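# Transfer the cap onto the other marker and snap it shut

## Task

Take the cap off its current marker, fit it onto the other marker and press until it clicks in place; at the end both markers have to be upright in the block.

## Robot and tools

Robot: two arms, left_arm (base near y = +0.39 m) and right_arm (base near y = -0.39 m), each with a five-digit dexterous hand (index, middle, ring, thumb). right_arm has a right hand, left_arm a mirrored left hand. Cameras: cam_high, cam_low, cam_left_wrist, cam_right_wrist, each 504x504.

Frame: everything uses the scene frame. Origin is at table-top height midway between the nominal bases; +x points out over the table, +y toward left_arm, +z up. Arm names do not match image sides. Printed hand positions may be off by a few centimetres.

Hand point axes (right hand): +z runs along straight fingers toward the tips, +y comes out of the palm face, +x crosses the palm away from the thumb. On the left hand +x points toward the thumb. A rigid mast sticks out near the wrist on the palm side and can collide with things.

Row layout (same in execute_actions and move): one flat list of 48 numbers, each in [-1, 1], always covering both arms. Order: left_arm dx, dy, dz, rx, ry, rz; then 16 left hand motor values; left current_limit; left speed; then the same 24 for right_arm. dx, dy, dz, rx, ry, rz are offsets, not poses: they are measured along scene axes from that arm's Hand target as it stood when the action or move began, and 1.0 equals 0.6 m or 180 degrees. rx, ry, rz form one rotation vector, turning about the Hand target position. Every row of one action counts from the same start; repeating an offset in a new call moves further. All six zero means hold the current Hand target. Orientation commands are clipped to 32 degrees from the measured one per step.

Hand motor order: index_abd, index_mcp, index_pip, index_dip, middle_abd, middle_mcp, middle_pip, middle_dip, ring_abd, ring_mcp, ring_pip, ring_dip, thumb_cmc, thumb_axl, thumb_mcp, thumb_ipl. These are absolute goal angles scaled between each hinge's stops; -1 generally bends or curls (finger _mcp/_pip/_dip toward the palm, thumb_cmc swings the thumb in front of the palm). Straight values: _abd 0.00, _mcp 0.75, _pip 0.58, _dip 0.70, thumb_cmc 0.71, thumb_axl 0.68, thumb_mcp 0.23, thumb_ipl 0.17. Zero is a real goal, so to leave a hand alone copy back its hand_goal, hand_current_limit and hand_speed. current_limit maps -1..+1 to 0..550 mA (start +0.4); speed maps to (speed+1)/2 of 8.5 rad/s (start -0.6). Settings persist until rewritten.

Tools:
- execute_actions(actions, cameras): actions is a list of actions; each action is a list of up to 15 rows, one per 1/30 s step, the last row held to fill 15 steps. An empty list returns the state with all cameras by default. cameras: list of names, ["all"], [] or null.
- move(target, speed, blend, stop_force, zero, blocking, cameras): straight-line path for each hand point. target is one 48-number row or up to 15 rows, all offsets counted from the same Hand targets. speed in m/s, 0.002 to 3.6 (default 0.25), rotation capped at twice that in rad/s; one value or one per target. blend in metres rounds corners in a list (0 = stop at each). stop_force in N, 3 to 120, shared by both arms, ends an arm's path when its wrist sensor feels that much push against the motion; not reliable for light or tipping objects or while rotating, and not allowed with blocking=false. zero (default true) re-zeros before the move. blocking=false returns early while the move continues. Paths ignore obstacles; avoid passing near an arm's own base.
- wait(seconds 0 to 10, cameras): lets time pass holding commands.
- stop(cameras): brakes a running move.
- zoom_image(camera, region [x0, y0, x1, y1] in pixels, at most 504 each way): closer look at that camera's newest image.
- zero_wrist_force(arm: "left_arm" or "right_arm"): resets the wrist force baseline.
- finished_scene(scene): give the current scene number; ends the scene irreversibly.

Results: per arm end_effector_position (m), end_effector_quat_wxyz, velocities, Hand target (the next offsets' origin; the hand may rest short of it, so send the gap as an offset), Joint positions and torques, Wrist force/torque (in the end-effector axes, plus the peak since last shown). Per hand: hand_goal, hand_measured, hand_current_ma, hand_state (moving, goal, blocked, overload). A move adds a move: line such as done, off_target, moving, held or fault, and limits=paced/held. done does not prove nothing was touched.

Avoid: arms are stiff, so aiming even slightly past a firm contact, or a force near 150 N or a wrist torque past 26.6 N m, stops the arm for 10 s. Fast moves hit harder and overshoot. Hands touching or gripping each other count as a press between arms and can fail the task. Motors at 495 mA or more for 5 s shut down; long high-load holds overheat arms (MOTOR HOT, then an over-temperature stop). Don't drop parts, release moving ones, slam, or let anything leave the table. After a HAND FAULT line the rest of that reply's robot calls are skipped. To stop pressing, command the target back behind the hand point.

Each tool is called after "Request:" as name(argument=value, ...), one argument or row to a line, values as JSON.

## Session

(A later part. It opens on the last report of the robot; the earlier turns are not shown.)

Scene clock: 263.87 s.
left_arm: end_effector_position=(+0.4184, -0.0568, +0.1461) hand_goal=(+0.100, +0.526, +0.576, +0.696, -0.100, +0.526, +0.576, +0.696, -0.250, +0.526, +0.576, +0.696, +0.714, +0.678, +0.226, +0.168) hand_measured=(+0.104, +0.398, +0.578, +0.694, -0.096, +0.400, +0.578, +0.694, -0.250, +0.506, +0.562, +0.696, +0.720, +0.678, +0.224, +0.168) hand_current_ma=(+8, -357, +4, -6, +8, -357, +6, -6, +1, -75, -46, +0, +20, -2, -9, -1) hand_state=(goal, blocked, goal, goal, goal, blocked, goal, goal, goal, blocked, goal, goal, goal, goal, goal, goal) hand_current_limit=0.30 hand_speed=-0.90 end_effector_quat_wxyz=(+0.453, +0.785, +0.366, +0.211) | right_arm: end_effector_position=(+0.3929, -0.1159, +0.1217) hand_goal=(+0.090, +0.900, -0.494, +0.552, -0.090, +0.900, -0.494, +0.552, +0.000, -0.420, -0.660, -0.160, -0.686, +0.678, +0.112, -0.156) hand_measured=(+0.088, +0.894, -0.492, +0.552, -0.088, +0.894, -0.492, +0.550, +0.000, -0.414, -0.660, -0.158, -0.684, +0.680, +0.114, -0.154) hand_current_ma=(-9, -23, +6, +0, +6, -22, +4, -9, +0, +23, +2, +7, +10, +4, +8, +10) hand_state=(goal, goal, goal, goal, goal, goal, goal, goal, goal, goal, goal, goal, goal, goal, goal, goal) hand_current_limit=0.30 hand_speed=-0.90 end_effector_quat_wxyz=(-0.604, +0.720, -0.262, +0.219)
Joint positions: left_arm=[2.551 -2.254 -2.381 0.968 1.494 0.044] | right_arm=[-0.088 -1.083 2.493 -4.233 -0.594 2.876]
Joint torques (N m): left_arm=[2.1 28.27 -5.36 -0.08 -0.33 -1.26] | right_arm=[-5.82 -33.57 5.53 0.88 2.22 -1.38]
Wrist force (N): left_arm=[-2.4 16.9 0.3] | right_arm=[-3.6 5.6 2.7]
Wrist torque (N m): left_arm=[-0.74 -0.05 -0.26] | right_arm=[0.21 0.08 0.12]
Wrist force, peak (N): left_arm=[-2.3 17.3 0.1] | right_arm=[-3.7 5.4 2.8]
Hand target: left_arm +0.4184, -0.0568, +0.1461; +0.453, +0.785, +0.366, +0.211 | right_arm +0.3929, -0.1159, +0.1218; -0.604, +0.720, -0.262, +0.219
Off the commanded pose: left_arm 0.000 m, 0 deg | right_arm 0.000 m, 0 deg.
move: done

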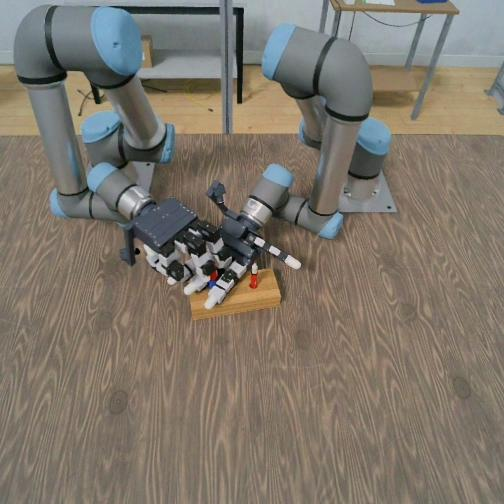

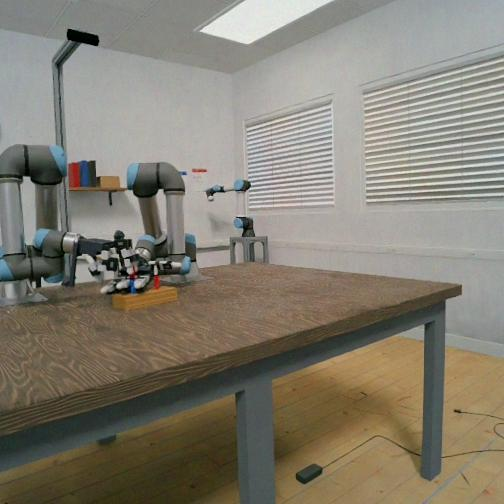

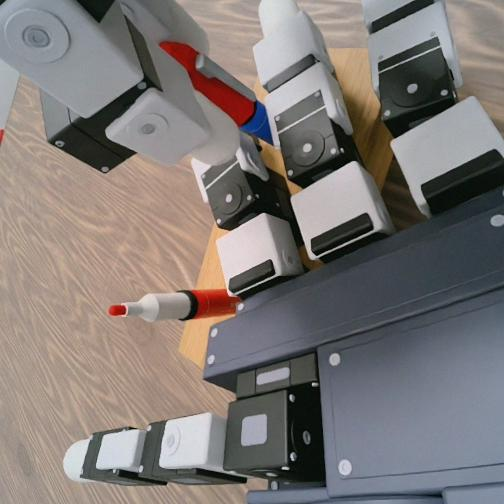

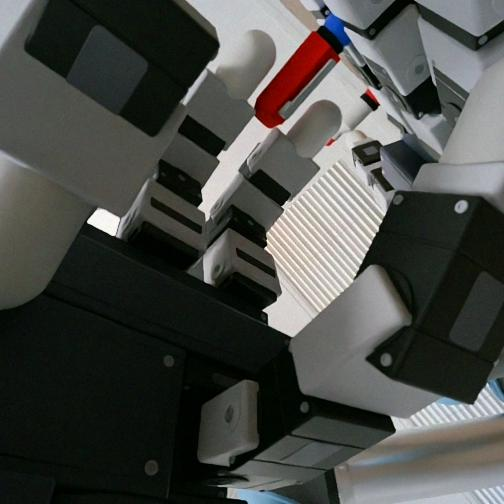

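Request:
move(
  target=[0,0,0,0,0,0,0.1,0.525,0.576,0.696,-0.1,0.525,0.576,0.696,-0.25,0.525,0.576,0.696,0.714,0.678,0.226,0.168,0.3,-0.9,0,0,0.0063,0,0,0,0.09,0.9,-0.495,0.551,-0.09,0.9,-0.495,0.551,0,-0.42,-0.66,-0.16,-0.686,0.677,0.112,-0.157,0.3,-0.9],
  speed=0.03,
)

Request:
execute_actions(
  actions=[
    [[0,0,0,0,0,0,0.1,0.525,0.576,0.696,-0.1,0.525,0.576,0.696,-0.25,0.525,0.576,0.696,0.714,0.678,0.226,0.168,0.3,-0.9,0,0,0,0,0,0,-0.5,0.9,-0.495,0.551,0.5,0.9,-0.495,0.551,0,-0.42,-0.66,-0.16,-0.686,0.677,0.112,-0.157,0.3,-0.9]],
    [[0,0,0,0,0,0,0.1,0.525,0.576,0.696,-0.1,0.525,0.576,0.696,-0.25,0.525,0.576,0.696,0.714,0.678,0.226,0.168,0.3,-0.9,0,0,0,0,0,0,-0.5,0.9,-0.495,0.551,0.5,0.9,-0.495,0.551,0,-0.42,-0.66,-0.16,-0.686,0.677,0.112,-0.157,0.78,-0.9]],
  ],
)

Request:
execute_actions(
  actions=[
    [[0,0,0,0,0,0,-0.3,0.525,0.576,0.696,0.3,0.525,0.576,0.696,-0.25,0.525,0.576,0.696,0.714,0.678,0.226,0.168,0.78,-0.9,0,0,0,0,0,0,-0.5,0.9,-0.495,0.551,0.5,0.9,-0.495,0.551,0,-0.42,-0.66,-0.16,-0.686,0.677,0.112,-0.157,0.78,-0.9]],
    [[0,0,0,0,0,0,-0.3,0.525,0.576,0.696,0.3,0.525,0.576,0.696,-0.25,0.525,0.576,0.696,0.714,0.678,0.226,0.168,0.78,-0.9,0,0,0,0,0,0,-0.5,0.9,-0.495,0.551,0.5,0.9,-0.495,0.551,0,-0.42,-0.66,-0.16,-0.686,0.677,0.112,-0.157,0.78,-0.9]],
  ],
  cameras=["cam_right_wrist","cam_low"],
)

Request:
zoom_image(
  camera="cam_right_wrist",
  region=[220, 0, 420, 200],
)

Request:
zoom_image(
  camera="cam_low",
  region=[90, 240, 170, 310],
)

Scene clock: 266.50 s.
left_arm: end_effector_position=(+0.4184, -0.0568, +0.1461) hand_goal=(+0.100, +0.526, +0.576, +0.696, -0.100, +0.526, +0.576, +0.696, -0.250, +0.526, +0.576, +0.696, +0.714, +0.678, +0.226, +0.168) hand_measured=(+0.104, +0.398, +0.578, +0.694, -0.096, +0.400, +0.578, +0.694, -0.250, +0.506, +0.562, +0.696, +0.720, +0.678, +0.224, +0.168) hand_current_ma=(+8, -357, +4, -6, +8, -357, +6, -6, +1, -75, -46, +0, +20, -2, -9, -1) hand_state=(goal, blocked, goal, goal, goal, blocked, goal, goal, goal, blocked, goal, goal, goal, goal, goal, goal) hand_current_limit=0.30 hand_speed=-0.90 end_effector_quat_wxyz=(+0.453, +0.785, +0.366, +0.211) | right_arm: end_effector_position=(+0.3929, -0.1159, +0.1255) hand_goal=(+0.090, +0.900, -0.494, +0.552, -0.090, +0.900, -0.494, +0.552, +0.000, -0.420, -0.660, -0.160, -0.686, +0.678, +0.112, -0.156) hand_measured=(+0.088, +0.894, -0.492, +0.552, -0.088, +0.894, -0.492, +0.550, +0.000, -0.414, -0.660, -0.158, -0.684, +0.680, +0.114, -0.154) hand_current_ma=(-9, -23, +6, +0, +6, -22, +4, -9, +0, +23, +2, +7, +10, +4, +8, +10) hand_state=(goal, goal, goal, goal, goal, goal, goal, goal, goal, goal, goal, goal, goal, goal, goal, goal) hand_current_limit=0.30 hand_speed=-0.90 end_effector_quat_wxyz=(-0.604, +0.720, -0.262, +0.219)
Joint positions: left_arm=[2.551 -2.254 -2.381 0.968 1.494 0.044] | right_arm=[-0.088 -1.098 2.493 -4.218 -0.594 2.876]
Joint torques (N m): left_arm=[1.66 27.96 -5.26 -0.22 -0.31 -1.01] | right_arm=[6.66 -32.83 5.43 0.49 0.81 0.29]
Wrist force (N): left_arm=[-2.3 17.0 0.0] | right_arm=[-3.9 5.1 3.0]
Wrist torque (N m): left_arm=[-0.72 -0.07 -0.25] | right_arm=[0.12 0.11 0.10]
Wrist force, peak (N): left_arm=[-2.3 17.3 0.0] | right_arm=[-3.8 5.8 2.9]
Hand target: left_arm +0.4184, -0.0568, +0.1461; +0.453, +0.785, +0.366, +0.211 | right_arm +0.3929, -0.1159, +0.1256; -0.604, +0.720, -0.262, +0.219
Off the commanded pose: left_arm 0.000 m, 0 deg | right_arm 0.000 m, 0 deg.
move: done

Scene clock: 267.70 s.
left_arm: end_effector_position=(+0.4184, -0.0568, +0.1461) hand_goal=(+0.100, +0.526, +0.576, +0.696, -0.100, +0.526, +0.576, +0.696, -0.250, +0.526, +0.576, +0.696, +0.714, +0.678, +0.226, +0.168) hand_measured=(+0.104, +0.398, +0.578, +0.694, -0.100, +0.400, +0.578, +0.694, -0.250, +0.506, +0.562, +0.696, +0.720, +0.678, +0.224, +0.168) hand_current_ma=(+8, -357, +4, -6, -1, -357, +6, -6, +1, -75, -46, +0, +20, -2, -9, -1) hand_state=(goal, blocked, goal, goal, goal, blocked, goal, goal, goal, blocked, goal, goal, goal, goal, goal, goal) hand_current_limit=0.30 hand_speed=-0.90 end_effector_quat_wxyz=(+0.453, +0.785, +0.366, +0.211) | right_arm: end_effector_position=(+0.3929, -0.1159, +0.1256) hand_goal=(-0.500, +0.900, -0.494, +0.552, +0.500, +0.900, -0.494, +0.552, +0.000, -0.420, -0.660, -0.160, -0.686, +0.678, +0.112, -0.156) hand_measured=(-0.136, +0.896, -0.492, +0.552, +0.162, +0.900, -0.520, +0.544, +0.000, -0.414, -0.660, -0.158, -0.684, +0.680, +0.114, -0.154) hand_current_ma=(+489, -12, +4, +0, -489, -1, -100, -31, +0, +23, +2, +7, +10, +4, +8, +10) hand_state=(blocked, goal, goal, goal, blocked, goal, blocked, goal, goal, goal, goal, goal, goal, goal, goal, goal) hand_current_limit=0.78 hand_speed=-0.90 end_effector_quat_wxyz=(-0.604, +0.720, -0.262, +0.219)
Joint positions: left_arm=[2.551 -2.254 -2.381 0.968 1.494 0.044] | right_arm=[-0.088 -1.098 2.493 -4.218 -0.594 2.876]
Joint torques (N m): left_arm=[2.08 27.58 -5.56 -0.27 -0.25 -1.02] | right_arm=[10.92 -31.31 5.26 0.61 0 -1.27]
Wrist force (N): left_arm=[-2.6 17.0 -0.1] | right_arm=[-3.3 4.9 3.3]
Wrist torque (N m): left_arm=[-0.69 -0.08 -0.24] | right_arm=[0.24 0.15 0.08]
Wrist force, peak (N): left_arm=[-2.4 17.3 0.2] | right_arm=[-3.8 5.1 3.1]
Hand target: left_arm +0.4184, -0.0568, +0.1461; +0.453, +0.785, +0.366, +0.211 | right_arm +0.3929, -0.1159, +0.1256; -0.604, +0.720, -0.262, +0.219
Off the commanded pose: left_arm 0.000 m, 0 deg | right_arm 0.000 m, 0 deg.

Scene clock: 268.90 s.
left_arm: end_effector_position=(+0.4184, -0.0568, +0.1461) hand_goal=(-0.300, +0.526, +0.576, +0.696, +0.300, +0.526, +0.576, +0.696, -0.250, +0.526, +0.576, +0.696, +0.714, +0.678, +0.226, +0.168) hand_measured=(-0.004, +0.398, +0.578, +0.694, -0.054, +0.400, +0.578, +0.694, -0.250, +0.506, +0.562, +0.696, +0.720, +0.678, +0.224, +0.168) hand_current_ma=(+489, -489, +4, -6, -489, -489, +6, -6, +1, -75, -46, +0, +20, -2, -9, -1) hand_state=(blocked, blocked, goal, goal, blocked, blocked, goal, goal, goal, blocked, goal, goal, goal, goal, goal, goal) hand_current_limit=0.78 hand_speed=-0.90 end_effector_quat_wxyz=(+0.453, +0.785, +0.366, +0.211) | right_arm: end_effector_position=(+0.3929, -0.1159, +0.1256) hand_goal=(-0.500, +0.900, -0.494, +0.552, +0.500, +0.900, -0.494, +0.552, +0.000, -0.420, -0.660, -0.160, -0.686, +0.678, +0.112, -0.156) hand_measured=(-0.136, +0.900, -0.486, +0.556, +0.164, +0.902, -0.520, +0.544, +0.000, -0.414, -0.660, -0.158, -0.684, +0.680, +0.114, -0.154) hand_current_ma=(+490, -2, +25, +13, -489, +6, -100, -31, +0, +23, +2, +7, +10, +4, +8, +10) hand_state=(blocked, goal, goal, goal, blocked, goal, blocked, goal, goal, goal, goal, goal, goal, goal, goal, goal) hand_current_limit=0.78 hand_speed=-0.90 end_effector_quat_wxyz=(-0.604, +0.720, -0.262, +0.219)
Joint positions: left_arm=[2.551 -2.254 -2.381 0.968 1.494 0.044] | right_arm=[-0.088 -1.098 2.493 -4.218 -0.594 2.876]
Joint torques (N m): left_arm=[1.55 28.15 -5.19 -0.16 -0.15 -1.22] | right_arm=[10.9 -30.25 5.77 -0.08 -0.78 -1.09]
Wrist force (N): left_arm=[-3.7 17.2 -0.9] | right_arm=[-3.4 5.8 5.3]
Wrist torque (N m): left_arm=[-0.63 -0.05 -0.18] | right_arm=[0.09 0.06 0.10]
Wrist force, peak (N): left_arm=[-3.4 17.5 -1.0] | right_arm=[-3.9 6.1 5.7]
Hand target: left_arm +0.4184, -0.0568, +0.1461; +0.453, +0.785, +0.366, +0.211 | right_arm +0.3929, -0.1159, +0.1256; -0.604, +0.720, -0.262, +0.219
Off the commanded pose: left_arm 0.000 m, 0 deg | right_arm 0.000 m, 0 deg.
Images, in order (width x height): cam_low 504x504, cam_right_wrist 504x504.

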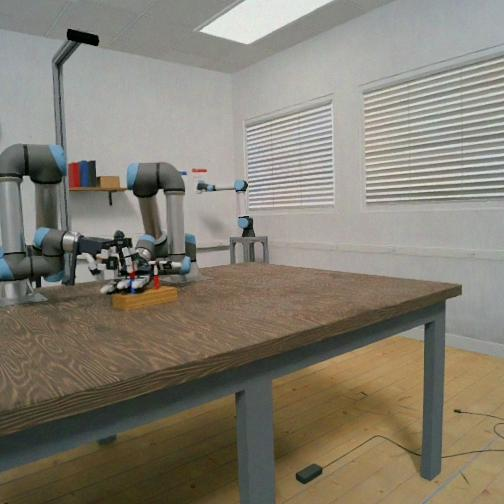

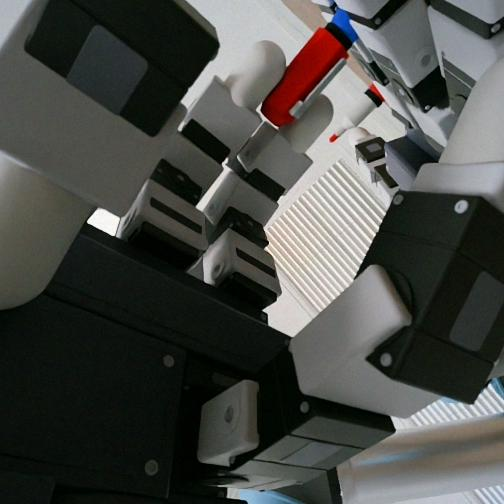

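Scaled by 2.520.

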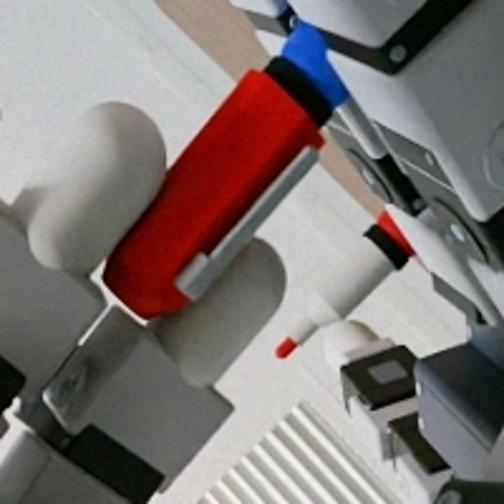

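Scaled by 6.300.

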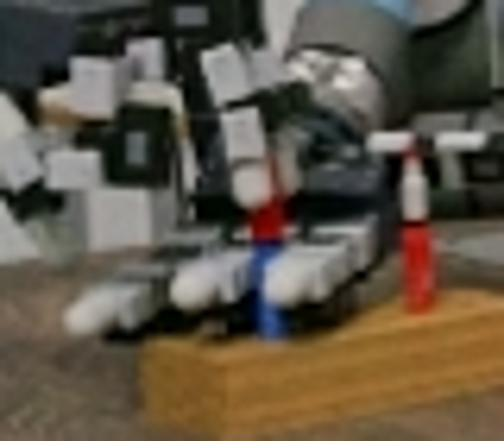

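Request:
move(
  target=[0,0,0,0,0,0,-0.3,0.525,0.576,0.696,0.3,0.525,0.576,0.696,-0.25,0.525,0.576,0.696,0.714,0.678,0.226,0.168,0.78,-0.9,0.0064,-0.0054,0,0,0,0,-0.5,0.9,-0.495,0.551,0.5,0.9,-0.495,0.551,0,-0.42,-0.66,-0.16,-0.686,0.677,0.112,-0.157,0.78,-0.9],
  speed=0.02,
)

Request:
move(
  target=[0,0,0,0,0,0,-0.3,0.525,0.576,0.696,0.3,0.525,0.576,0.696,-0.25,0.525,0.576,0.696,0.714,0.678,0.226,0.168,0.78,-0.9,0.0038,-0.0032,0,0,0,0,-0.5,0.9,-0.495,0.551,0.5,0.9,-0.495,0.551,0,-0.42,-0.66,-0.16,-0.686,0.677,0.112,-0.157,0.78,-0.9],
  speed=0.02,
)

Scene clock: 270.50 s.
left_arm: end_effector_position=(+0.4184, -0.0568, +0.1461) hand_goal=(-0.300, +0.526, +0.576, +0.696, +0.300, +0.526, +0.576, +0.696, -0.250, +0.526, +0.576, +0.696, +0.714, +0.678, +0.226, +0.168) hand_measured=(-0.012, +0.398, +0.578, +0.694, -0.054, +0.400, +0.578, +0.694, -0.250, +0.506, +0.562, +0.696, +0.720, +0.678, +0.224, +0.168) hand_current_ma=(+489, -489, +4, -6, -489, -489, +6, -6, +1, -75, -46, +0, +20, -2, -9, -1) hand_state=(blocked, blocked, goal, goal, blocked, blocked, goal, goal, goal, blocked, goal, goal, goal, goal, goal, goal) hand_current_limit=0.78 hand_speed=-0.90 end_effector_quat_wxyz=(+0.453, +0.785, +0.366, +0.211) | right_arm: end_effector_position=(+0.3967, -0.1191, +0.1256) hand_goal=(-0.500, +0.900, -0.494, +0.552, +0.500, +0.900, -0.494, +0.552, +0.000, -0.420, -0.660, -0.160, -0.686, +0.678, +0.112, -0.156) hand_measured=(-0.136, +0.904, -0.484, +0.556, +0.178, +0.900, -0.524, +0.542, +0.000, -0.414, -0.660, -0.158, -0.684, +0.680, +0.114, -0.154) hand_current_ma=(+489, +16, +33, +14, -489, +2, -118, -38, +0, +23, +2, +7, +10, +4, +8, +10) hand_state=(blocked, goal, goal, goal, blocked, goal, blocked, goal, goal, goal, goal, goal, goal, goal, goal, goal) hand_current_limit=0.78 hand_speed=-0.90 end_effector_quat_wxyz=(-0.604, +0.720, -0.262, +0.219)
Joint positions: left_arm=[2.551 -2.254 -2.381 0.968 1.494 0.044] | right_arm=[-0.097 -1.097 2.487 -4.209 -0.585 2.87]
Joint torques (N m): left_arm=[1.04 28.39 -5.93 -0.13 -0.16 -1] | right_arm=[-11.37 -13.4 -17.32 0.42 2.76 -1.49]
Wrist force (N): left_arm=[-3.8 17.8 -0.4] | right_arm=[-4.7 5.2 5.0]
Wrist torque (N m): left_arm=[-0.64 -0.07 -0.23] | right_arm=[0.10 0.00 0.18]
Wrist force, peak (N): left_arm=[-3.9 18.3 -0.4] | right_arm=[-4.5 6.3 5.7]
Hand target: left_arm +0.4184, -0.0568, +0.1461; +0.453, +0.785, +0.366, +0.211 | right_arm +0.3968, -0.1192, +0.1256; -0.604, +0.720, -0.262, +0.219
Off the commanded pose: left_arm 0.000 m, 0 deg | right_arm 0.000 m, 0 deg.
move: done

Scene clock: 271.20 s.
left_arm: end_effector_position=(+0.4184, -0.0568, +0.1461) hand_goal=(-0.300, +0.526, +0.576, +0.696, +0.300, +0.526, +0.576, +0.696, -0.250, +0.526, +0.576, +0.696, +0.714, +0.678, +0.226, +0.168) hand_measured=(-0.030, +0.398, +0.578, +0.694, -0.054, +0.400, +0.578, +0.694, -0.250, +0.506, +0.562, +0.696, +0.720, +0.678, +0.224, +0.168) hand_current_ma=(+488, -489, +4, -6, -489, -489, +6, -6, +1, -75, -46, +0, +20, -2, -9, -1) hand_state=(moving, blocked, goal, goal, blocked, blocked, goal, goal, goal, blocked, goal, goal, goal, goal, goal, goal) hand_current_limit=0.78 hand_speed=-0.90 end_effector_quat_wxyz=(+0.453, +0.785, +0.366, +0.211) | right_arm: end_effector_position=(+0.3990, -0.1210, +0.1256) hand_goal=(-0.500, +0.900, -0.494, +0.552, +0.500, +0.900, -0.494, +0.552, +0.000, -0.420, -0.660, -0.160, -0.686, +0.678, +0.112, -0.156) hand_measured=(-0.136, +0.904, -0.484, +0.556, +0.182, +0.900, -0.526, +0.540, +0.000, -0.414, -0.660, -0.158, -0.684, +0.680, +0.114, -0.154) hand_current_ma=(+490, +18, +33, +14, -489, -1, -134, -44, +0, +23, +2, +7, +10, +4, +8, +10) hand_state=(blocked, goal, goal, goal, blocked, goal, blocked, goal, goal, goal, goal, goal, goal, goal, goal, goal) hand_current_limit=0.78 hand_speed=-0.90 end_effector_quat_wxyz=(-0.604, +0.720, -0.262, +0.219)
Joint positions: left_arm=[2.551 -2.254 -2.381 0.968 1.494 0.044] | right_arm=[-0.103 -1.096 2.483 -4.203 -0.58 2.867]
Joint torques (N m): left_arm=[3.07 28.1 -5.78 -0.09 -0.26 -1.21] | right_arm=[-11.68 -13.53 -16.47 0.68 2.77 -1.67]
Wrist force (N): left_arm=[-3.1 16.7 -2.0] | right_arm=[-4.4 4.6 4.4]
Wrist torque (N m): left_arm=[-0.53 -0.06 -0.23] | right_arm=[0.08 0.04 0.18]
Wrist force, peak (N): left_arm=[-3.6 17.9 -0.5] | right_arm=[-4.8 5.3 5.0]
Hand target: left_arm +0.4184, -0.0568, +0.1461; +0.453, +0.785, +0.366, +0.211 | right_arm +0.3990, -0.1211, +0.1256; -0.604, +0.720, -0.262, +0.219
Off the commanded pose: left_arm 0.000 m, 0 deg | right_arm 0.000 m, 0 deg.
move: done

Request:
move(
  target=[0,0,0,0,0,0,-0.3,0.525,0.576,0.696,0.3,0.525,0.576,0.696,-0.25,0.525,0.576,0.696,0.714,0.678,0.226,0.168,0.78,-0.9,0.0038,-0.0032,0,0,0,0,-0.5,0.9,-0.495,0.551,0.5,0.9,-0.495,0.551,0,-0.42,-0.66,-0.16,-0.686,0.677,0.112,-0.157,0.78,-0.9],
  speed=0.02,
)

Request:
move(
  target=[0,0,0,0,0,0,-0.3,0.525,0.576,0.696,0.3,0.525,0.576,0.696,-0.25,0.525,0.576,0.696,0.714,0.678,0.226,0.168,0.78,-0.9,0.0038,-0.0032,0,0,0,0,-0.5,0.9,-0.495,0.551,0.5,0.9,-0.495,0.551,0,-0.42,-0.66,-0.16,-0.686,0.677,0.112,-0.157,0.78,-0.9],
  speed=0.02,
  cameras=["cam_right_wrist","cam_low"],
)

Request:
zoom_image(
  camera="cam_right_wrist",
  region=[220, 0, 420, 200],
)

Request:
zoom_image(
  camera="cam_low",
  region=[90, 240, 170, 310],
)

Scene clock: 272.93 s.
left_arm: end_effector_position=(+0.4184, -0.0568, +0.1461) hand_goal=(-0.300, +0.526, +0.576, +0.696, +0.300, +0.526, +0.576, +0.696, -0.250, +0.526, +0.576, +0.696, +0.714, +0.678, +0.226, +0.168) hand_measured=(-0.034, +0.398, +0.578, +0.694, -0.050, +0.400, +0.578, +0.694, -0.250, +0.506, +0.562, +0.696, +0.720, +0.678, +0.224, +0.168) hand_current_ma=(+490, -489, +4, -6, -489, -489, +6, -6, +1, -75, -46, +0, +20, -2, -9, -1) hand_state=(blocked, blocked, goal, goal, blocked, blocked, goal, goal, goal, blocked, goal, goal, goal, goal, goal, goal) hand_current_limit=0.78 hand_speed=-0.90 end_effector_quat_wxyz=(+0.453, +0.785, +0.366, +0.211) | right_arm: end_effector_position=(+0.4012, -0.1229, +0.1256) hand_goal=(-0.500, +0.900, -0.494, +0.552, +0.500, +0.900, -0.494, +0.552, +0.000, -0.420, -0.660, -0.160, -0.686, +0.678, +0.112, -0.156) hand_measured=(-0.136, +0.908, -0.486, +0.556, +0.196, +0.896, -0.528, +0.540, +0.000, -0.414, -0.660, -0.158, -0.684, +0.680, +0.114, -0.154) hand_current_ma=(+489, +29, +26, +14, -489, -13, -138, -46, +0, +23, +2, +7, +10, +4, +8, +10) hand_state=(blocked, goal, goal, goal, blocked, goal, blocked, goal, goal, goal, goal, goal, goal, goal, goal, goal) hand_current_limit=0.78 hand_speed=-0.90 end_effector_quat_wxyz=(-0.604, +0.720, -0.262, +0.219)
Joint positions: left_arm=[2.551 -2.254 -2.381 0.968 1.494 0.044] | right_arm=[-0.108 -1.095 2.478 -4.197 -0.575 2.864]
Joint torques (N m): left_arm=[2.9 28.16 -5.82 -0.2 -0.23 -1.05] | right_arm=[-13.59 -14.54 -18.77 0.27 1.14 -1.79]
Wrist force (N): left_arm=[-3.3 17.8 -0.3] | right_arm=[-10.6 5.9 6.1]
Wrist torque (N m): left_arm=[-0.63 -0.10 -0.25] | right_arm=[0.00 -0.31 0.10]
Wrist force, peak (N): left_arm=[-3.3 17.8 -0.3] | right_arm=[-10.6 5.9 6.1]
Hand target: left_arm +0.4184, -0.0568, +0.1461; +0.453, +0.785, +0.366, +0.211 | right_arm +0.4013, -0.1230, +0.1256; -0.604, +0.720, -0.262, +0.219
Off the commanded pose: left_arm 0.000 m, 0 deg | right_arm 0.000 m, 0 deg.
move: done

Scene clock: 273.80 s.
left_arm: end_effector_position=(+0.4184, -0.0568, +0.1461) hand_goal=(-0.300, +0.526, +0.576, +0.696, +0.300, +0.526, +0.576, +0.696, -0.250, +0.526, +0.576, +0.696, +0.714, +0.678, +0.226, +0.168) hand_measured=(-0.034, +0.398, +0.578, +0.694, -0.046, +0.400, +0.578, +0.694, -0.250, +0.506, +0.562, +0.696, +0.720, +0.678, +0.224, +0.168) hand_current_ma=(+489, -489, +4, -6, -489, -489, +6, -6, +1, -75, -46, +0, +20, -2, -9, -1) hand_state=(blocked, blocked, goal, goal, blocked, blocked, goal, goal, goal, blocked, goal, goal, goal, goal, goal, goal) hand_current_limit=0.78 hand_speed=-0.90 end_effector_quat_wxyz=(+0.453, +0.785, +0.366, +0.211) | right_arm: end_effector_position=(+0.4036, -0.1249, +0.1256) hand_goal=(-0.500, +0.900, -0.494, +0.552, +0.500, +0.900, -0.494, +0.552, +0.000, -0.420, -0.660, -0.160, -0.686, +0.678, +0.112, -0.156) hand_measured=(-0.100, +0.910, -0.494, +0.554, +0.242, +0.892, -0.520, +0.542, +0.000, -0.414, -0.660, -0.158, -0.684, +0.680, +0.114, -0.154) hand_current_ma=(+490, +43, +0, +8, -489, -27, -106, -37, +0, +23, +2, +7, +10, +4, +8, +10) hand_state=(blocked, goal, goal, goal, blocked, goal, blocked, goal, goal, goal, goal, goal, goal, goal, goal, goal) hand_current_limit=0.78 hand_speed=-0.90 end_effector_quat_wxyz=(-0.604, +0.720, -0.262, +0.219)
Joint positions: left_arm=[2.551 -2.254 -2.381 0.968 1.494 0.044] | right_arm=[-0.113 -1.095 2.474 -4.191 -0.57 2.861]
Joint torques (N m): left_arm=[2.05 27.88 -5.94 -0.1 -0.12 -1.06] | right_arm=[-19.15 -15.11 -21.27 -0.04 -0.79 -2.2]
Wrist force (N): left_arm=[-3.5 18.9 1.0] | right_arm=[-17.3 7.1 7.1]
Wrist torque (N m): left_arm=[-0.68 -0.07 -0.31] | right_arm=[-0.03 -0.73 -0.01]
Wrist force, peak (N): left_arm=[-3.5 18.9 1.1] | right_arm=[-17.2 7.3 7.4]
Hand target: left_arm +0.4184, -0.0568, +0.1461; +0.453, +0.785, +0.366, +0.211 | right_arm +0.4036, -0.1249, +0.1256; -0.604, +0.720, -0.262, +0.219
Off the commanded pose: left_arm 0.000 m, 0 deg | right_arm 0.000 m, 0 deg.
move: done
Images, in order (width x height): cam_low 504x504, cam_right_wrist 504x504.

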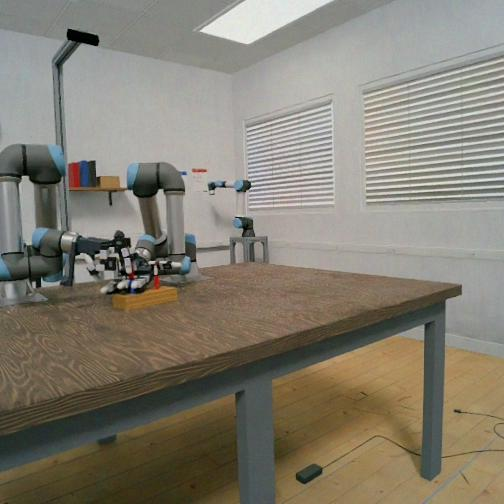

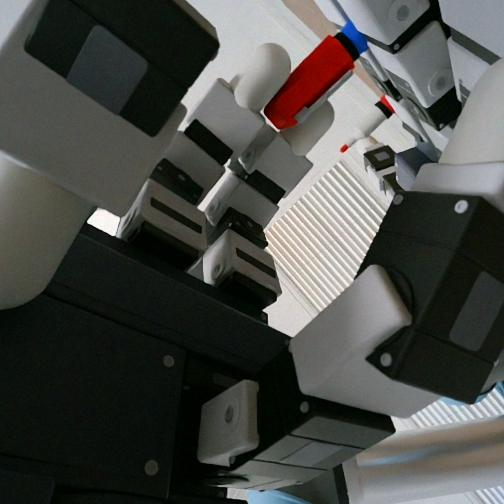

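Scaled by 2.520.

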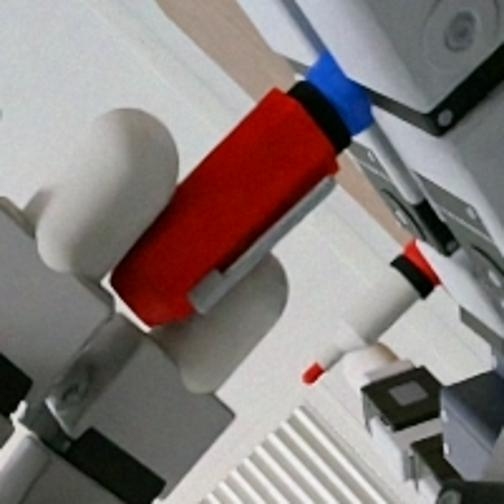

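Scaled by 6.300.

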